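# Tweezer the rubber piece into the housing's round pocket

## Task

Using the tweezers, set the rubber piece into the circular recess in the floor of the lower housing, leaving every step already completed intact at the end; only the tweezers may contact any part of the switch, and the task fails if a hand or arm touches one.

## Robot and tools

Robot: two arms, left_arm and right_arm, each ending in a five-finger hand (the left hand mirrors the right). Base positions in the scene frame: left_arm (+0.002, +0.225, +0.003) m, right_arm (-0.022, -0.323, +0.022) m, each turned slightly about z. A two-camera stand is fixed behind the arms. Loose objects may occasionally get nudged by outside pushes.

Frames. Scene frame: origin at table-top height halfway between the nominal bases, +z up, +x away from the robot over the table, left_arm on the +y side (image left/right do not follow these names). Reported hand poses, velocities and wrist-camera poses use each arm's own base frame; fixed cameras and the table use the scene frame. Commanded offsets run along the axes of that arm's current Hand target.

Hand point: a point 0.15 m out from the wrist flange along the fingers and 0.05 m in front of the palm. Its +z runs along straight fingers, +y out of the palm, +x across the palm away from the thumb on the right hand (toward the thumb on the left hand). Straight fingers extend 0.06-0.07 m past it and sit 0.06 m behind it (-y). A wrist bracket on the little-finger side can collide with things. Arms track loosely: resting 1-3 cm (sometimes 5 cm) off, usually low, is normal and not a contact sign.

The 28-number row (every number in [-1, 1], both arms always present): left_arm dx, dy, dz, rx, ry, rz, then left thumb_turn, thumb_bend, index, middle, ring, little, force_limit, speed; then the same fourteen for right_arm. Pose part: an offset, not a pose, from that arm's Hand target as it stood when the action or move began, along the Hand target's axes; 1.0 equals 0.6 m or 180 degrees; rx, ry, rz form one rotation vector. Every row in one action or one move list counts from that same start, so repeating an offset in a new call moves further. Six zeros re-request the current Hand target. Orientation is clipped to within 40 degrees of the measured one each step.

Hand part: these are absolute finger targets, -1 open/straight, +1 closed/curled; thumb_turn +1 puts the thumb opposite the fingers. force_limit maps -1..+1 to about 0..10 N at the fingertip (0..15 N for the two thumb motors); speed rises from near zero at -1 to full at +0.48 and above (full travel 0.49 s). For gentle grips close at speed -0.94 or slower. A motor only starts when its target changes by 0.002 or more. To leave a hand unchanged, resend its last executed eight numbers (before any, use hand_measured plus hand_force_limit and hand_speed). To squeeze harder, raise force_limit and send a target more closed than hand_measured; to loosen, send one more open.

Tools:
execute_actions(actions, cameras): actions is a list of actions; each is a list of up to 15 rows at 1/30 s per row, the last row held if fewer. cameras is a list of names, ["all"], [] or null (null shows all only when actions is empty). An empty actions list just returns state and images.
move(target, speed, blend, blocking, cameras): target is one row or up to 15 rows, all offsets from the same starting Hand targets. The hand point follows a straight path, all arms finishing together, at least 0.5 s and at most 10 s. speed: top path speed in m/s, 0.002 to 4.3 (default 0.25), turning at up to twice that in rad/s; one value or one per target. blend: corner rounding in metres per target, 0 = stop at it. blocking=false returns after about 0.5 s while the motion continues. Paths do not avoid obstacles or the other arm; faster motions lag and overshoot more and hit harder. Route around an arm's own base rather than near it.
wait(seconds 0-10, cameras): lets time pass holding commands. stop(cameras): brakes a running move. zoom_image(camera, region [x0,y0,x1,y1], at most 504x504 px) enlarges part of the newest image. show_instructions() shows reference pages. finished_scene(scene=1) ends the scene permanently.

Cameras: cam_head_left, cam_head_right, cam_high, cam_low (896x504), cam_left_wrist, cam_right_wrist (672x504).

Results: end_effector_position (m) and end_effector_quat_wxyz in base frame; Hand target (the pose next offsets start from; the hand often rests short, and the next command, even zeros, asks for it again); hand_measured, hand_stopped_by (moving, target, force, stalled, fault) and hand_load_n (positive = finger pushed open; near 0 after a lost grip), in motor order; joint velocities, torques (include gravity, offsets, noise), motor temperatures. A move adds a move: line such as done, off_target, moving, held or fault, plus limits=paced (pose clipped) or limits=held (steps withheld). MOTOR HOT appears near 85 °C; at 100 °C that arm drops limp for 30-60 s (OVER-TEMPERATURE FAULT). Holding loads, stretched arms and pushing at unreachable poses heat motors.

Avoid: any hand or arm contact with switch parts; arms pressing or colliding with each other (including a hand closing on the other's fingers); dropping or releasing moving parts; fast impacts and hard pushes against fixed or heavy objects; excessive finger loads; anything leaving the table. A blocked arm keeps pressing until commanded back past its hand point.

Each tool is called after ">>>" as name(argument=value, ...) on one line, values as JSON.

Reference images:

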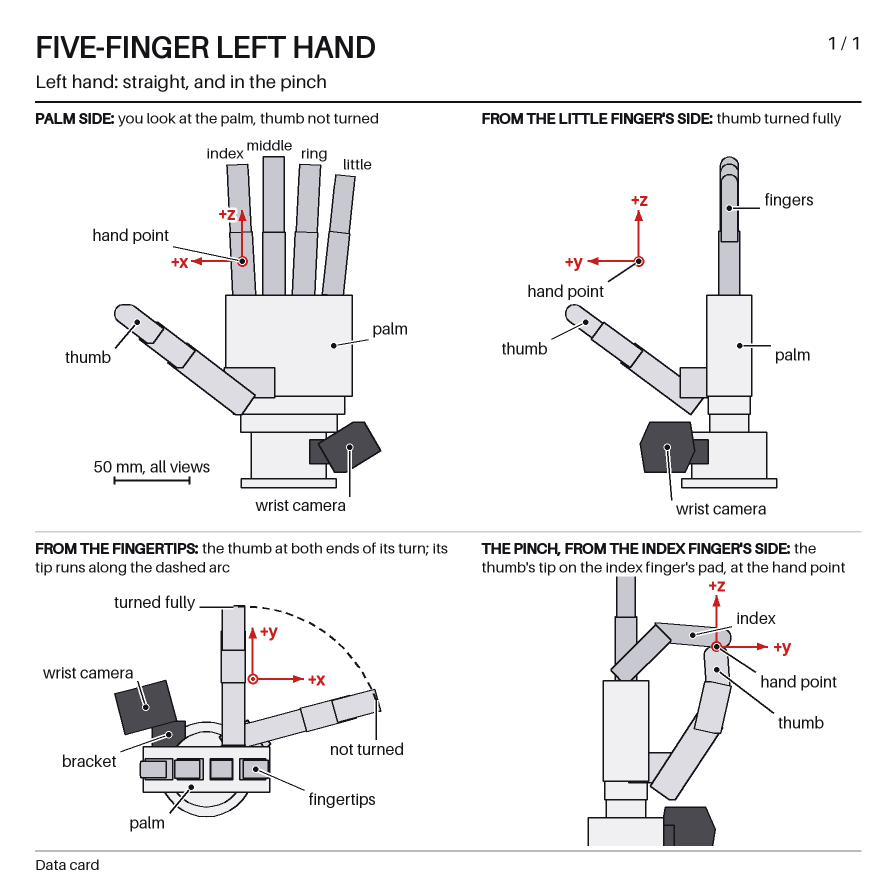

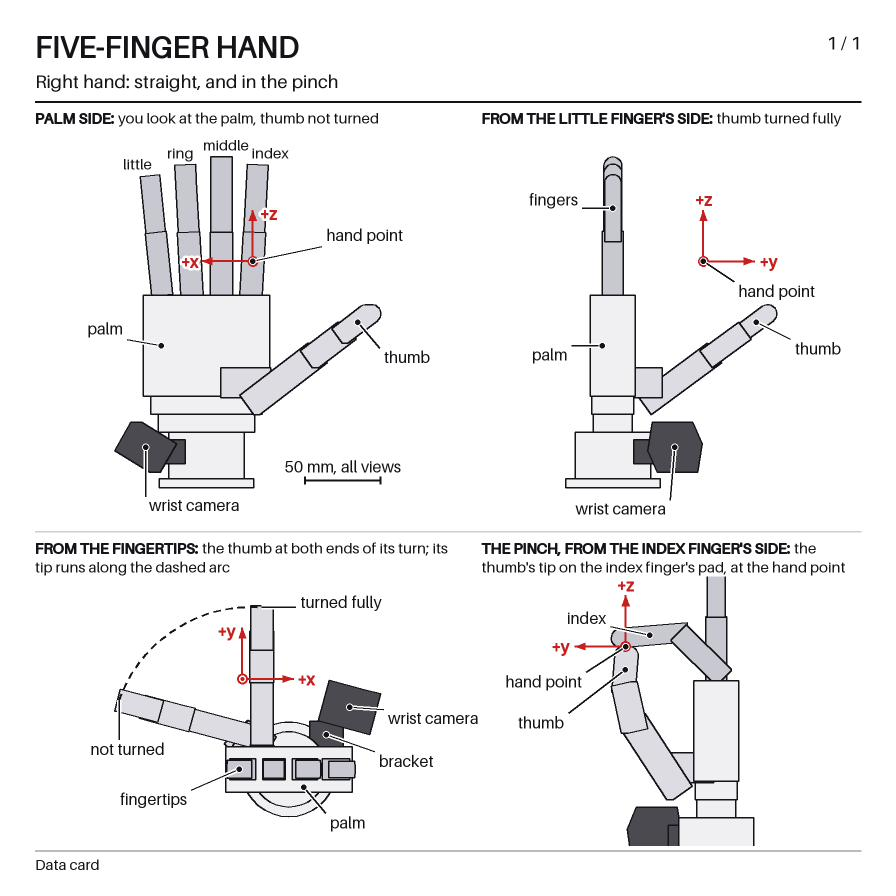

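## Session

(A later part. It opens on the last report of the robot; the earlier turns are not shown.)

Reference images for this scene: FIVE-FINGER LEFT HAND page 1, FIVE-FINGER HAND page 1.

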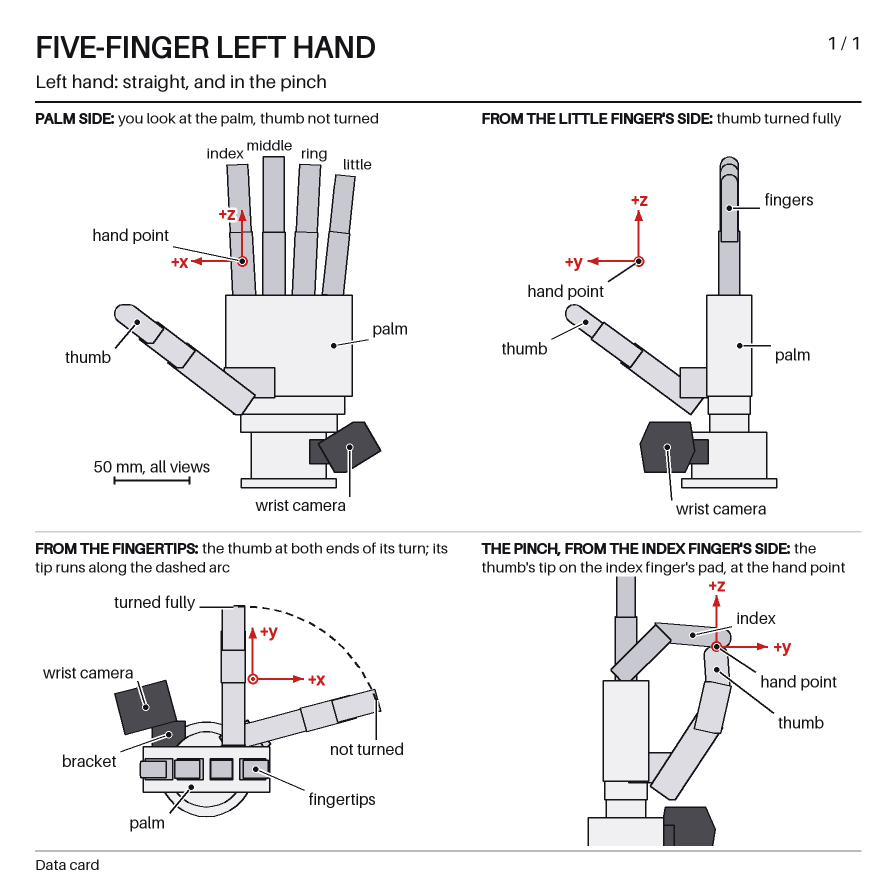

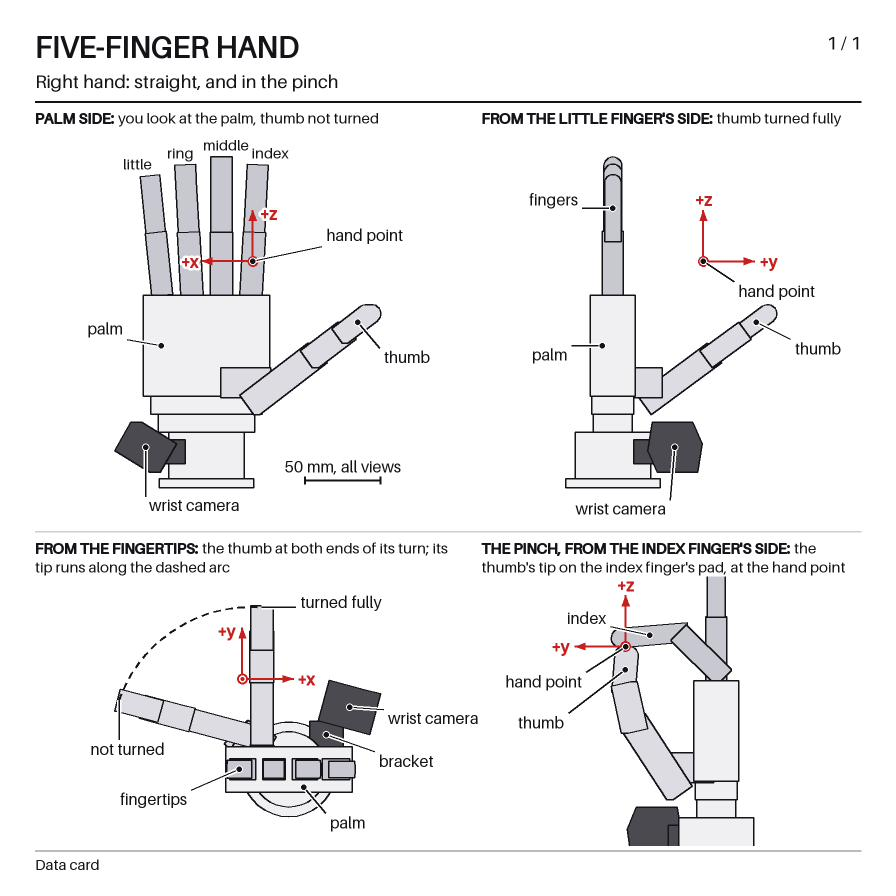

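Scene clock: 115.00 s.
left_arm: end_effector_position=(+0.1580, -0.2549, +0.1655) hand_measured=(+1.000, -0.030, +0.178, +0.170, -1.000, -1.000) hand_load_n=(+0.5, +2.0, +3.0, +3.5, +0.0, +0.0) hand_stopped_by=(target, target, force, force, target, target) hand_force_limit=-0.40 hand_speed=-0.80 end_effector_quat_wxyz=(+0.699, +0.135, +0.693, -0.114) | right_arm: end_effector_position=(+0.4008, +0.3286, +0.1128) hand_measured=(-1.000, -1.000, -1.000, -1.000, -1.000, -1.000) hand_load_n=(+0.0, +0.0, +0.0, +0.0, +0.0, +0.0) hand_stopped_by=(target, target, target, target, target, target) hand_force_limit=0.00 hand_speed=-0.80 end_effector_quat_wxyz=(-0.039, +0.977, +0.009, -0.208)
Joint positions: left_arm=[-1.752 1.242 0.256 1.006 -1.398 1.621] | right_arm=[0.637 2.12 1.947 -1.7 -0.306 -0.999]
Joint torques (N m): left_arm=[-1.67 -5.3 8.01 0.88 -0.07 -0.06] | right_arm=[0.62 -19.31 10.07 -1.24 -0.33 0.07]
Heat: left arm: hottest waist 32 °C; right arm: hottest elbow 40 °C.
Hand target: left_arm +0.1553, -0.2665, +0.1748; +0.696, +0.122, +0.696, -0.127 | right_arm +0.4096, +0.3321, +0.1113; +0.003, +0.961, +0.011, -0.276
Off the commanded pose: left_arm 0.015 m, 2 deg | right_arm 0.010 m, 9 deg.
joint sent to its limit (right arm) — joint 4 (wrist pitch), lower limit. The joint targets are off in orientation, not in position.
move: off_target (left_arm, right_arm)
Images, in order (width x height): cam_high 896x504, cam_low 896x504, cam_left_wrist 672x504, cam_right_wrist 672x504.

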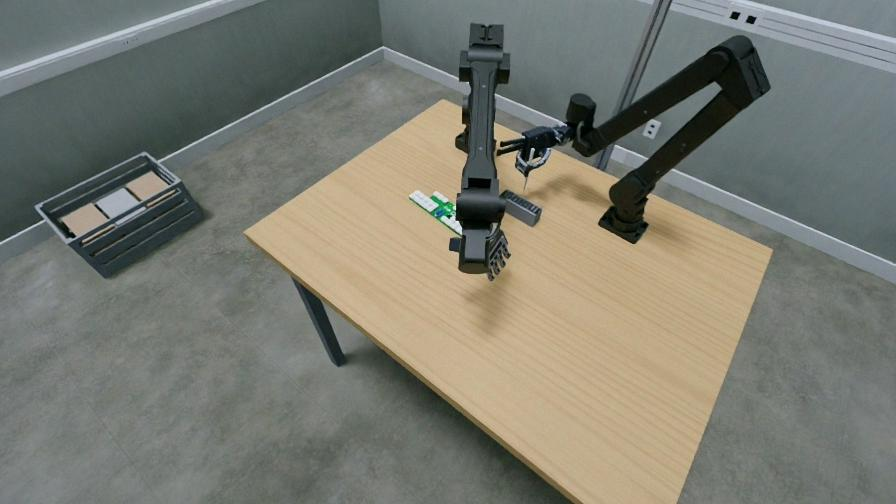

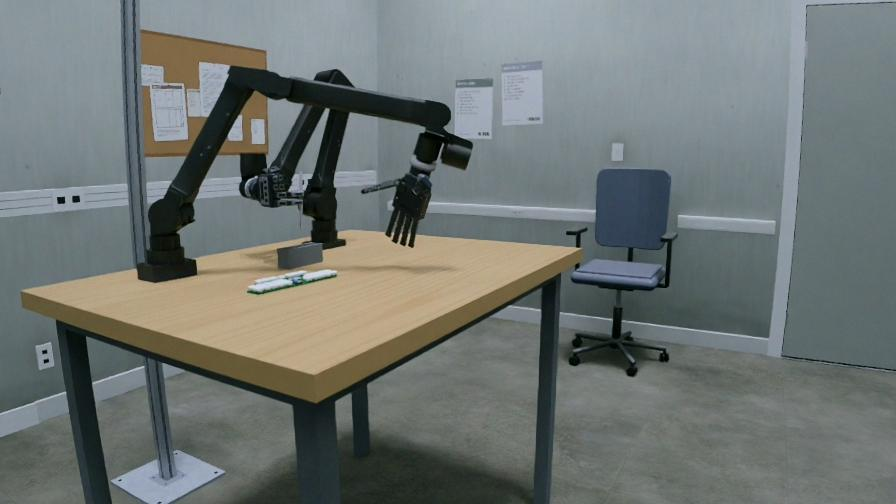

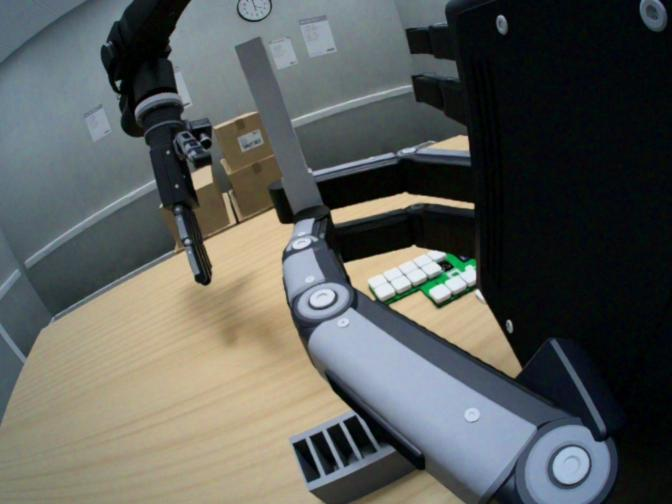

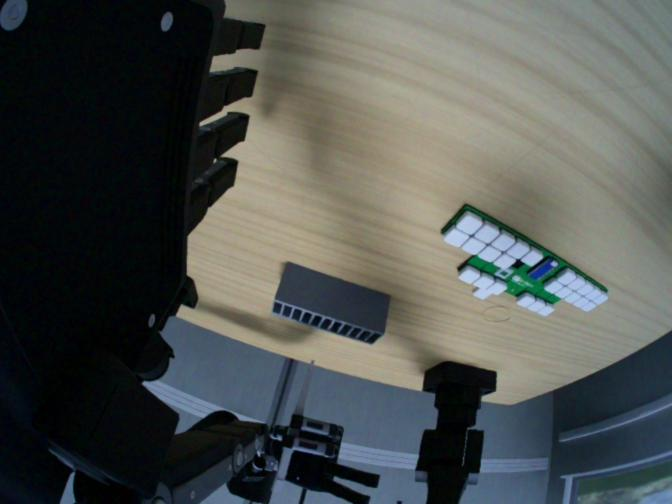

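>>> move(target=[[0,0,0,0,0,0,1,-0.03,0.18,0.18,-1,-1,-0.4,-0.8,-0.0538,0.1782,0.0775,0,0.0444,0,-1,0.3,0.9,0.9,0.9,0.9,0,-0.3]], speed=0.12, cameras=["all"])

Scene clock: 123.63 s.
left_arm: end_effector_position=(+0.1580, -0.2549, +0.1655) hand_measured=(+1.000, -0.030, +0.178, +0.170, -1.000, -1.000) hand_load_n=(+0.5, +2.0, +3.0, +3.5, +0.0, +0.0) hand_stopped_by=(target, target, force, force, target, target) hand_force_limit=-0.40 hand_speed=-0.80 end_effector_quat_wxyz=(+0.699, +0.135, +0.693, -0.115) | right_arm: end_effector_position=(+0.3550, +0.2282, +0.0871) hand_measured=(-1.000, +0.300, +0.900, +0.900, +0.900, +0.900) hand_load_n=(+0.0, +0.0, +0.0, +0.0, +0.0, +0.0) hand_stopped_by=(target, target, target, target, target, target) hand_force_limit=0.00 hand_speed=-0.30 end_effector_quat_wxyz=(+0.008, +0.976, +0.011, -0.216)
Joint positions: left_arm=[-1.752 1.242 0.256 1.006 -1.398 1.62] | right_arm=[0.564 1.938 1.559 -1.577 -0.211 -1.07]
Joint torques (N m): left_arm=[-1.67 -5.71 7.95 1.22 -0.08 0.02] | right_arm=[0.15 -18.9 6.58 -0.77 0.04 -0.13]
Heat: left arm: hottest waist 32 °C; right arm: hottest elbow 40 °C.
Hand target: left_arm +0.1553, -0.2661, +0.1750; +0.698, +0.122, +0.694, -0.127 | right_arm +0.3599, +0.2240, +0.0889; +0.002, +0.978, +0.011, -0.209
Off the commanded pose: left_arm 0.015 m, 2 deg | right_arm 0.007 m, 1 deg.
move: off_target (left_arm)

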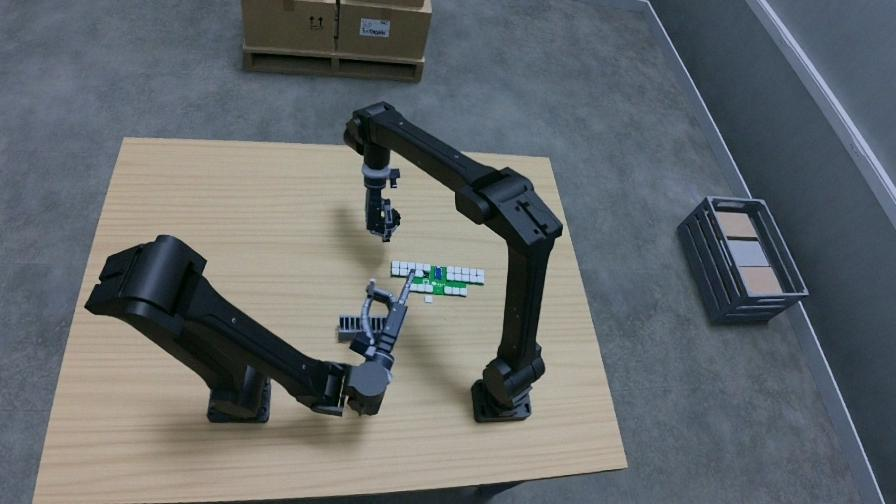

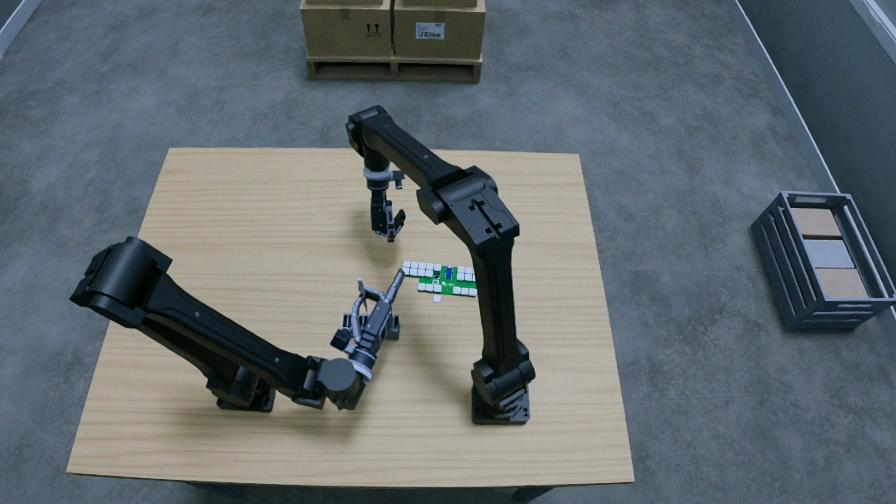

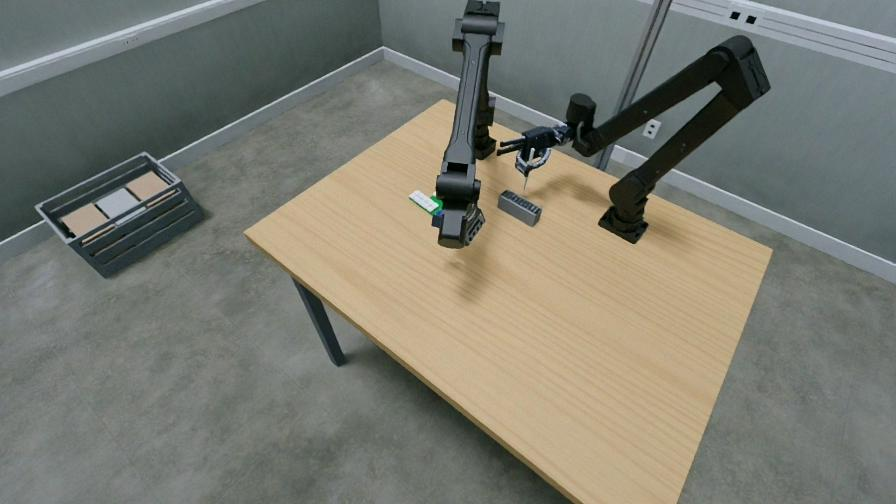

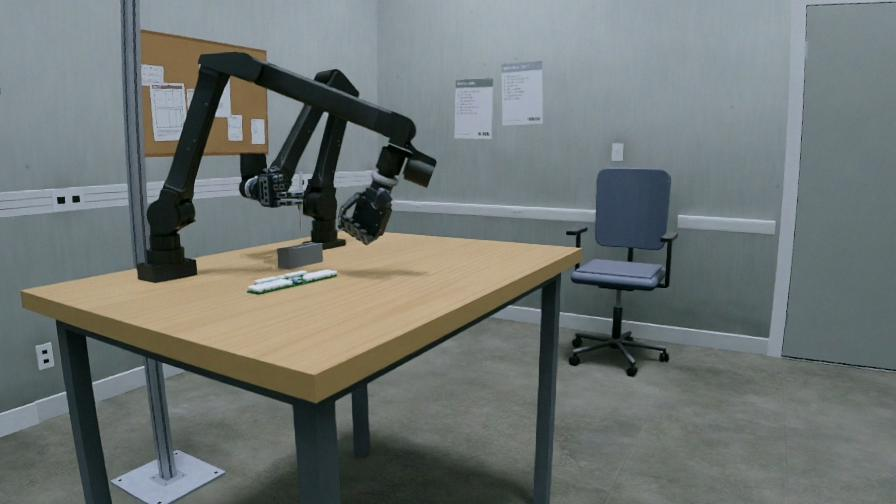

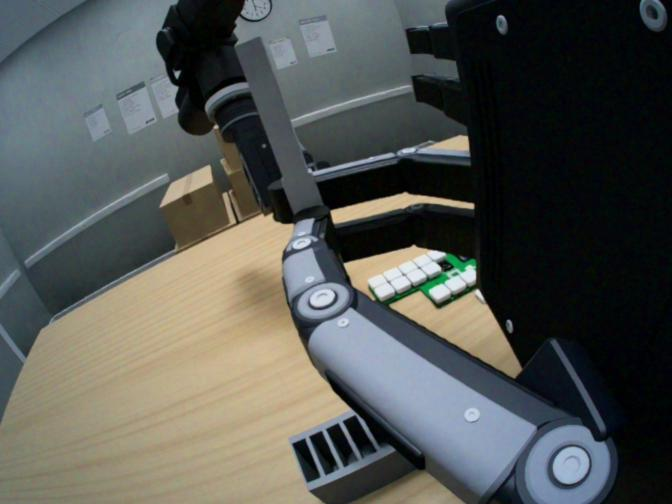

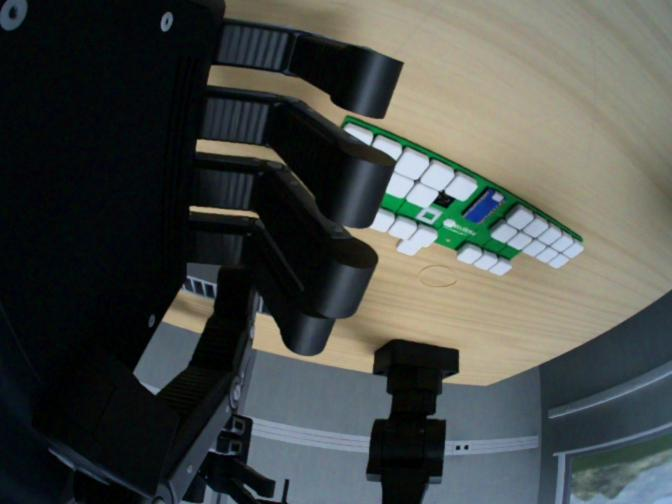

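>>> zoom_image(camera="cam_right_wrist", region=[380, 150, 540, 280])

Scaled by 3.150 from the camera's 672x504 image, which has a finer 960x720 frame.

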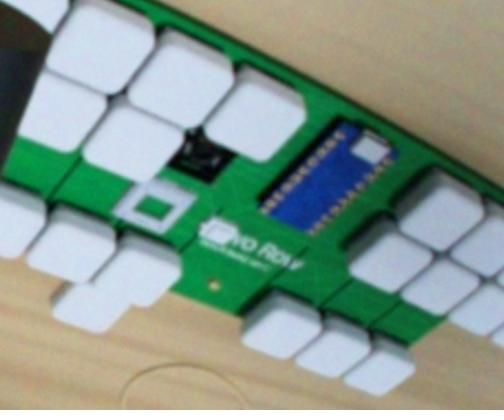

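>>> move(target=[[0,0,0,0,0,0,1,-0.03,0.18,0.18,-1,-1,-0.4,-0.8,-0.0418,0.045,0.1008,0,0,0,-1,0.3,0.9,0.9,0.9,0.9,0,-0.3]], speed=0.1, cameras=["cam_right_wrist", "cam_left_wrist", "cam_low", "cam_high"])

>>> zoom_image(camera="cam_right_wrist", region=[380, 150, 540, 280])

Scene clock: 125.80 s.
left_arm: end_effector_position=(+0.1580, -0.2549, +0.1655) hand_measured=(+1.000, -0.030, +0.178, +0.170, -1.000, -1.000) hand_load_n=(+0.5, +2.0, +3.0, +3.5, +0.5, +0.0) hand_stopped_by=(target, target, force, force, target, target) hand_force_limit=-0.40 hand_speed=-0.80 end_effector_quat_wxyz=(+0.699, +0.135, +0.693, -0.115) | right_arm: end_effector_position=(+0.3088, +0.1989, +0.0430) hand_measured=(-1.000, +0.300, +0.900, +0.900, +0.900, +0.900) hand_load_n=(+0.0, +0.0, +0.0, +0.0, +0.0, +0.0) hand_stopped_by=(target, target, target, target, target, target) hand_force_limit=0.00 hand_speed=-0.30 end_effector_quat_wxyz=(+0.007, +0.976, +0.011, -0.216)
Joint positions: left_arm=[-1.752 1.242 0.256 1.006 -1.398 1.62] | right_arm=[0.564 1.861 1.311 -1.404 -0.211 -1.071]
Joint torques (N m): left_arm=[-1.73 -5.19 7.94 1.16 -0.09 0.01] | right_arm=[0.26 -16.91 6.02 -0.79 0.02 -0.12]
Heat: left arm: hottest waist 32 °C; right arm: hottest elbow 39 °C.
Hand target: left_arm +0.1553, -0.2661, +0.1750; +0.698, +0.122, +0.694, -0.127 | right_arm +0.3129, +0.1959, +0.0440; +0.002, +0.978, +0.011, -0.209
Off the commanded pose: left_arm 0.015 m, 2 deg | right_arm 0.005 m, 1 deg.
move: off_target (left_arm)
Images, in order (width x height): cam_high 896x504, cam_low 896x504, cam_left_wrist 672x504, cam_right_wrist 672x504.

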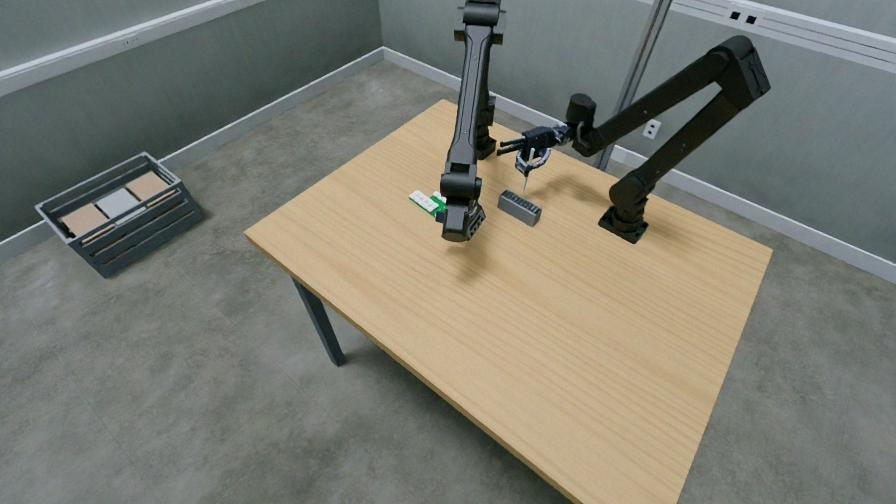

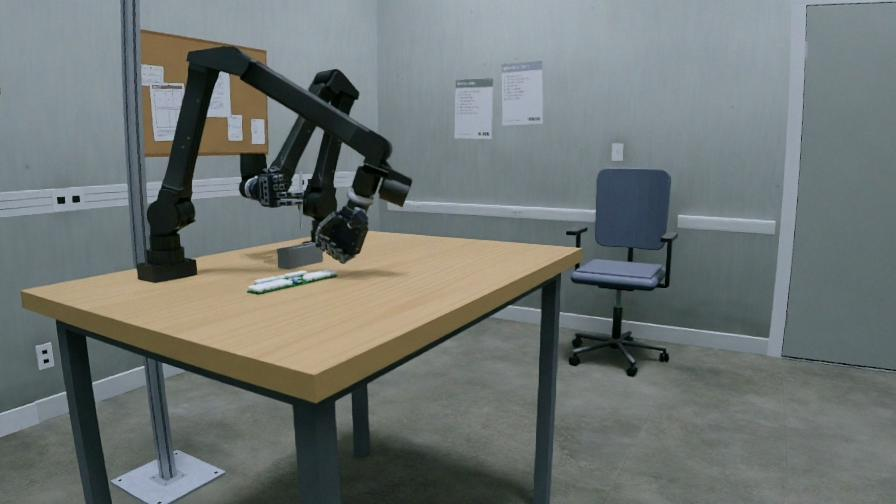

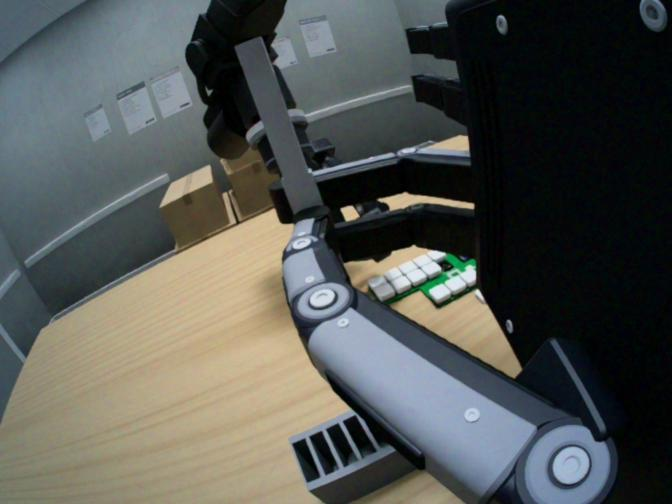

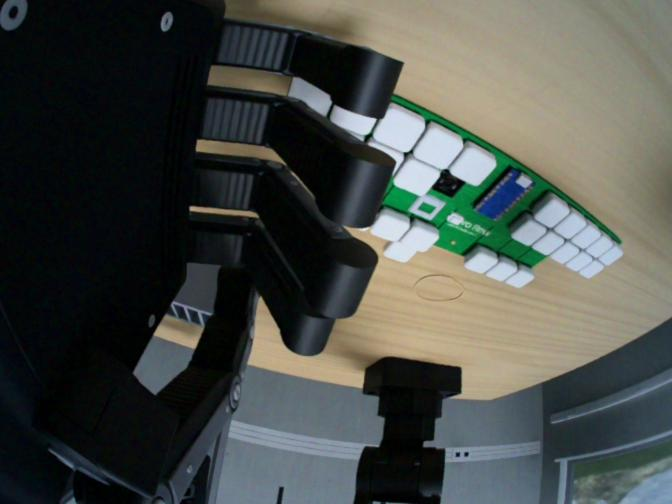

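Scaled by 3.150 from the camera's 672x504 image, which has a finer 960x720 frame.

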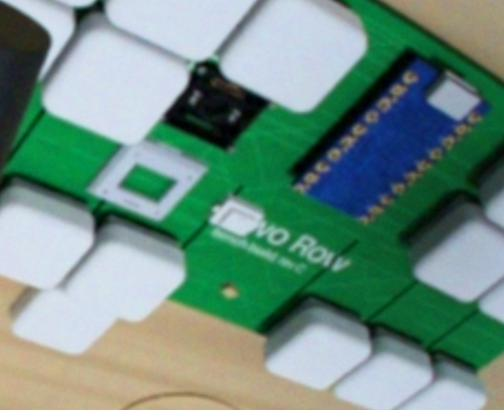

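>>> move(target=[[0.0272,-0.1892,0.1315,0,0,0,1,-0.03,0.18,0.18,-1,-1,-0.4,-0.8,0,0,0,0,0,0,-1,0.3,0.9,0.9,0.9,0.9,0,-0.3],[0.0613,-0.1942,0.2522,0,0,0,1,-0.03,0.18,0.18,-1,-1,-0.4,-0.8,0,0,0,0,0,0,-1,0.3,0.9,0.9,0.9,0.9,0,-0.3]], speed=0.1, blend=[0.03, 0], cameras=["all"])

Scene clock: 129.67 s.
left_arm: end_effector_position=(+0.2517, -0.4144, +0.1351) hand_measured=(+1.000, -0.030, +0.178, +0.170, -1.000, -1.000) hand_load_n=(+0.5, +2.0, +3.0, +3.5, +0.0, +0.0) hand_stopped_by=(target, target, force, force, target, target) hand_force_limit=-0.40 hand_speed=-0.80 end_effector_quat_wxyz=(+0.694, +0.140, +0.697, -0.112) | right_arm: end_effector_position=(+0.3088, +0.1989, +0.0430) hand_measured=(-1.000, +0.300, +0.900, +0.900, +0.900, +0.900) hand_load_n=(+0.0, -0.5, +0.0, +0.0, +0.0, +0.0) hand_stopped_by=(target, target, target, target, target, target) hand_force_limit=0.00 hand_speed=-0.30 end_effector_quat_wxyz=(+0.007, +0.976, +0.011, -0.216)
Joint positions: left_arm=[-1.45 1.703 0.663 1.017 -1.091 1.589] | right_arm=[0.564 1.861 1.311 -1.404 -0.211 -1.071]
Joint torques (N m): left_arm=[-0.73 -10.17 7.82 2.35 0.14 -0.05] | right_arm=[0.32 -16.91 6.01 -0.77 0.02 -0.11]
Heat: left arm: hottest waist 32 °C; right arm: hottest elbow 39 °C.
Hand target: left_arm +0.2570, -0.4282, +0.1401; +0.698, +0.122, +0.694, -0.127 | right_arm +0.3129, +0.1959, +0.0440; +0.002, +0.978, +0.011, -0.209
Off the commanded pose: left_arm 0.016 m, 3 deg | right_arm 0.005 m, 1 deg.
move: off_target (left_arm)

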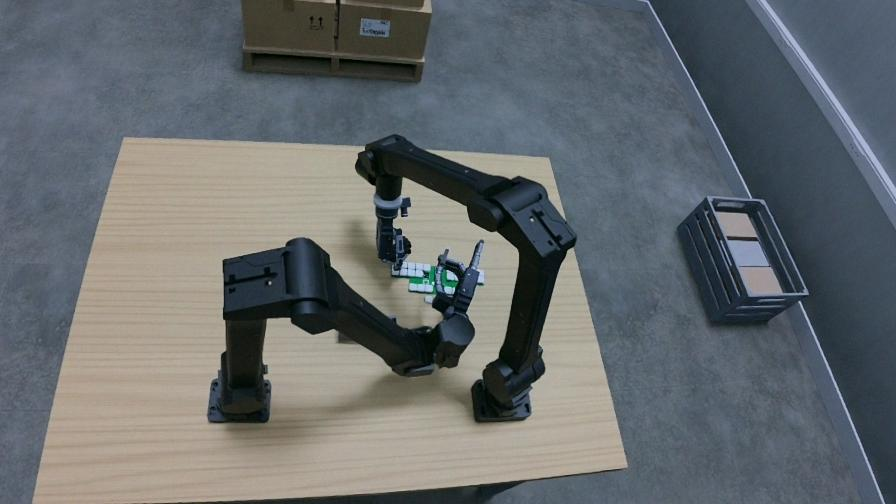

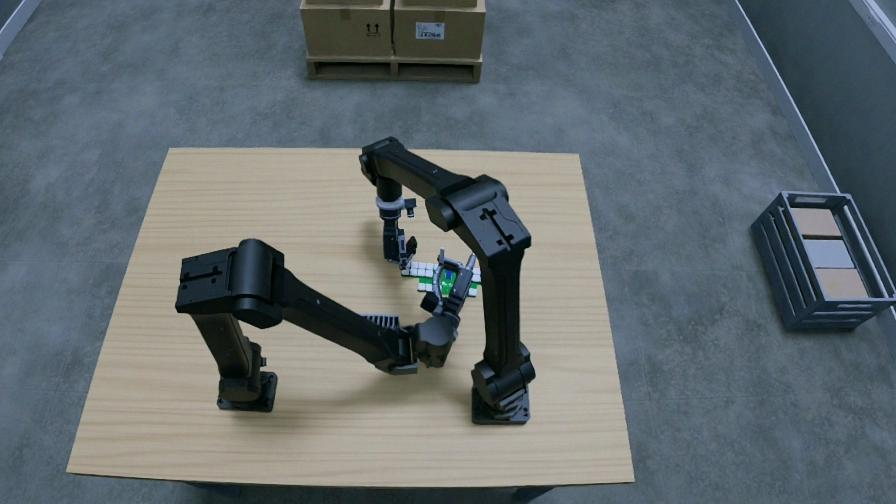

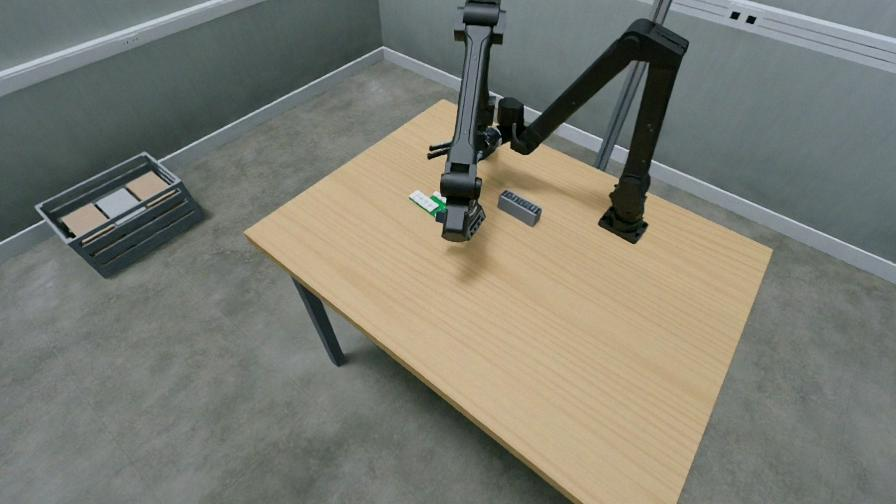

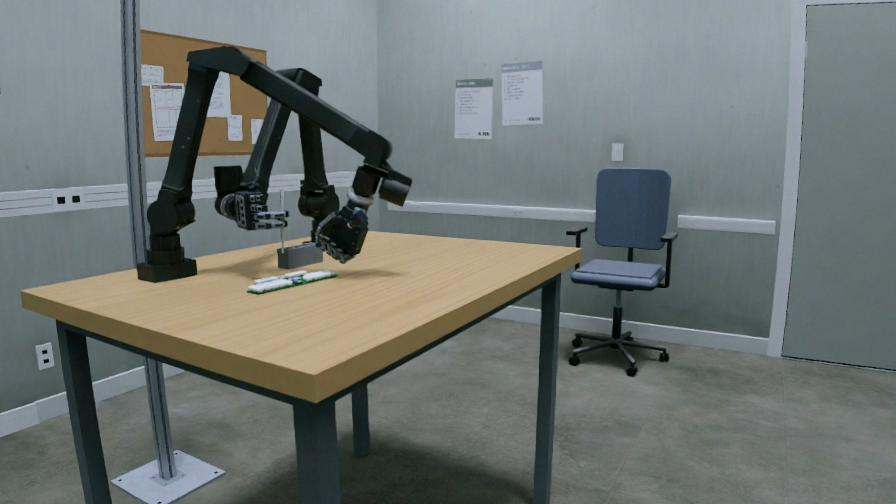

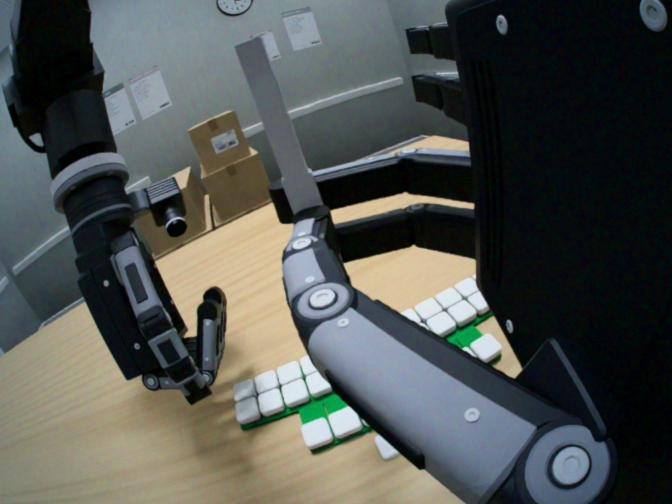

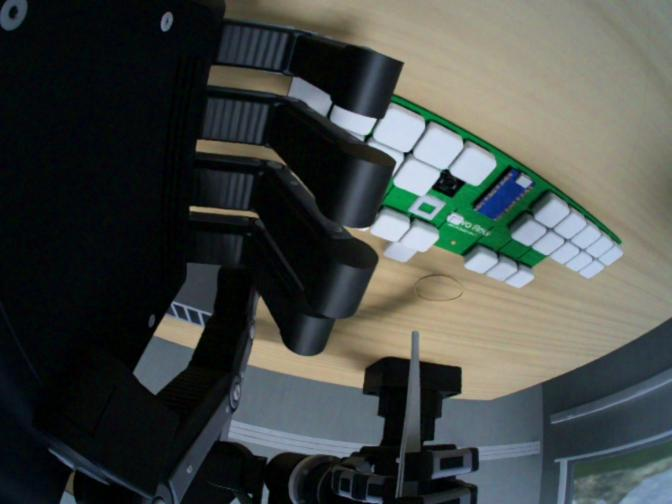

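>>> zoom_image(camera="cam_right_wrist", region=[370, 320, 470, 420])

>>> zoom_image(camera="cam_low", region=[210, 150, 330, 290])

Scaled by 5.040 from the camera's 672x504 image, which has a finer 960x720 frame.

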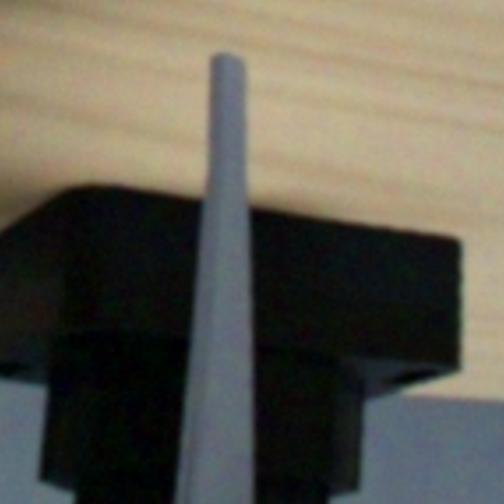

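Scaled by 3.600 from the camera's 896x504 image, which has a finer 1280x720 frame.

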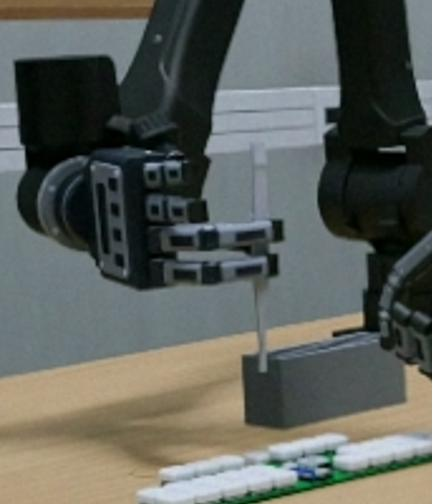

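>>> move(target=[[0.0618,-0.0178,0.0138,0,0,0,1,-0.03,0.18,0.18,-1,-1,-0.4,-0.8,0,0,0,0,0,0,-1,0.3,0.9,0.9,0.9,0.9,0,-0.3]], speed=0.08, cameras=["all"])

>>> zoom_image(camera="cam_right_wrist", region=[390, 200, 510, 320])

>>> zoom_image(camera="cam_low", region=[210, 170, 330, 300])

Scene clock: 131.70 s.
left_arm: end_effector_position=(+0.2552, -0.4302, +0.1005) hand_measured=(+1.000, -0.030, +0.178, +0.170, -1.000, -1.000) hand_load_n=(+0.5, +2.5, +3.0, +4.0, +0.0, +0.0) hand_stopped_by=(target, target, force, force, target, target) hand_force_limit=-0.40 hand_speed=-0.80 end_effector_quat_wxyz=(+0.694, +0.137, +0.697, -0.117) | right_arm: end_effector_position=(+0.3088, +0.1989, +0.0430) hand_measured=(-1.000, +0.300, +0.900, +0.900, +0.900, +0.900) hand_load_n=(+0.0, +0.0, +0.0, +0.0, +0.0, +0.0) hand_stopped_by=(target, target, target, target, target, target) hand_force_limit=0.00 hand_speed=-0.30 end_effector_quat_wxyz=(+0.007, +0.976, +0.011, -0.216)
Joint positions: left_arm=[-1.446 1.833 0.701 1.112 -1.085 1.581] | right_arm=[0.564 1.861 1.311 -1.404 -0.211 -1.071]
Joint torques (N m): left_arm=[-0.5 -11.11 6.99 2.43 0.15 0.02] | right_arm=[0.32 -16.91 6.02 -0.79 0.02 -0.12]
Heat: left arm: hottest waist 32 °C; right arm: hottest elbow 39 °C.
Hand target: left_arm +0.2613, -0.4414, +0.1033; +0.698, +0.122, +0.694, -0.127 | right_arm +0.3129, +0.1959, +0.0440; +0.002, +0.978, +0.011, -0.209
Off the commanded pose: left_arm 0.013 m, 2 deg | right_arm 0.005 m, 1 deg.
move: off_target (left_arm)

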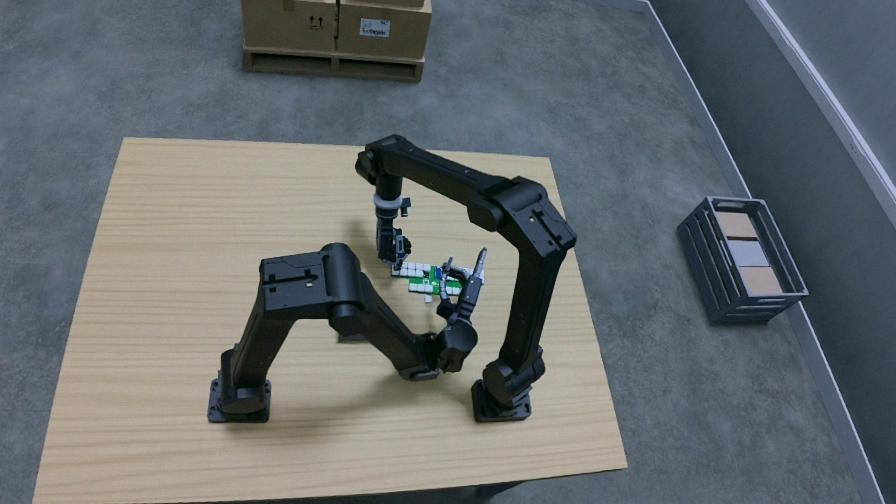

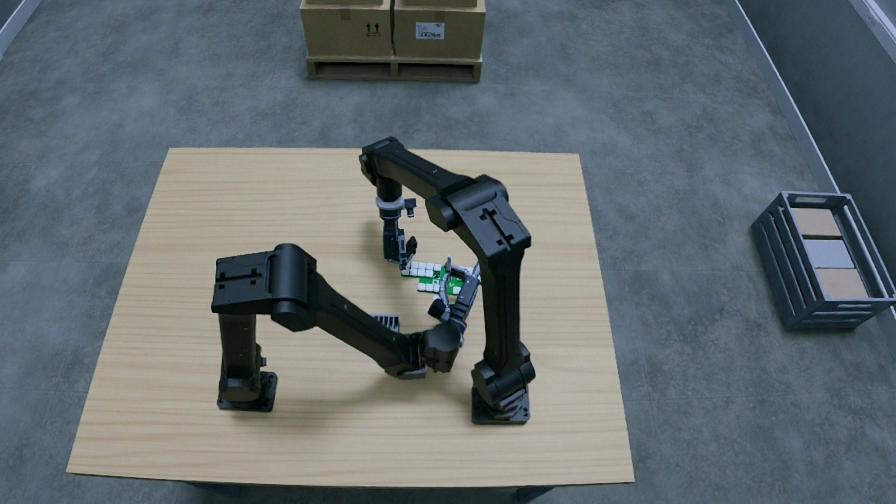

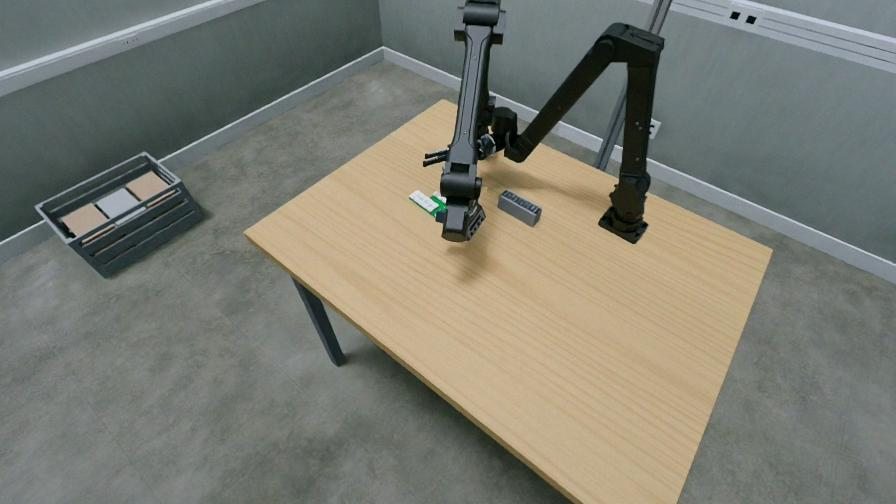

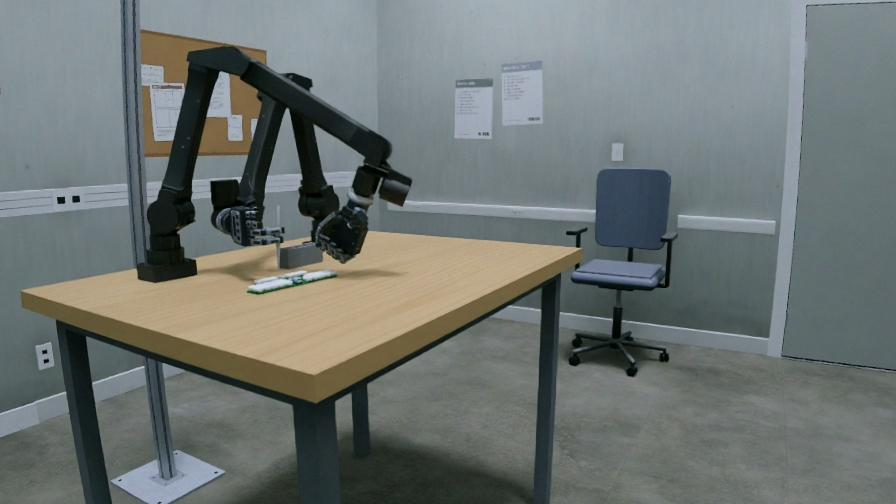

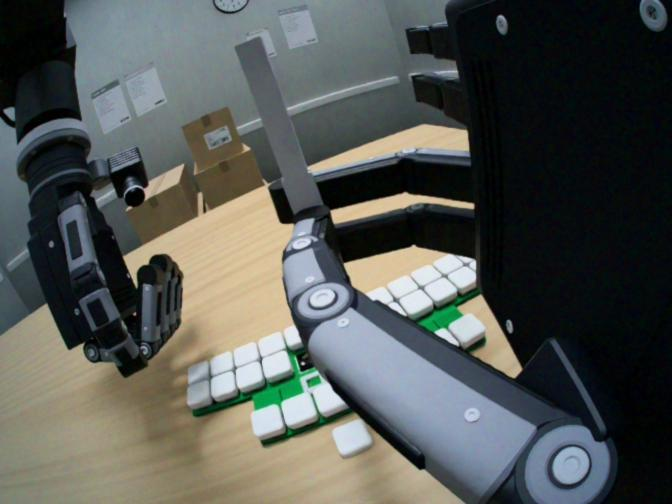

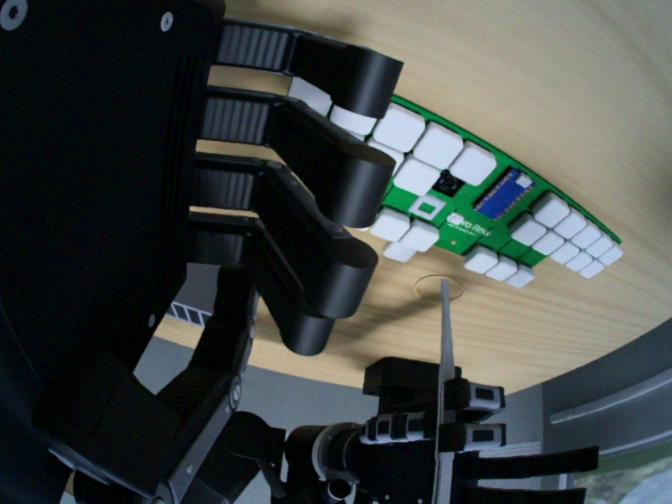

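Scaled by 4.200 from the camera's 672x504 image, which has a finer 960x720 frame.

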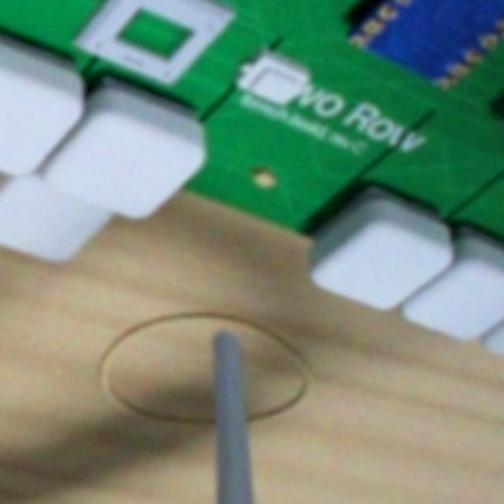

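Scaled by 3.877 from the camera's 896x504 image, which has a finer 1280x720 frame.

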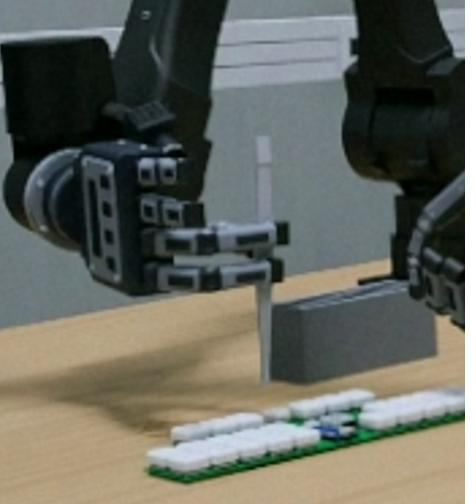

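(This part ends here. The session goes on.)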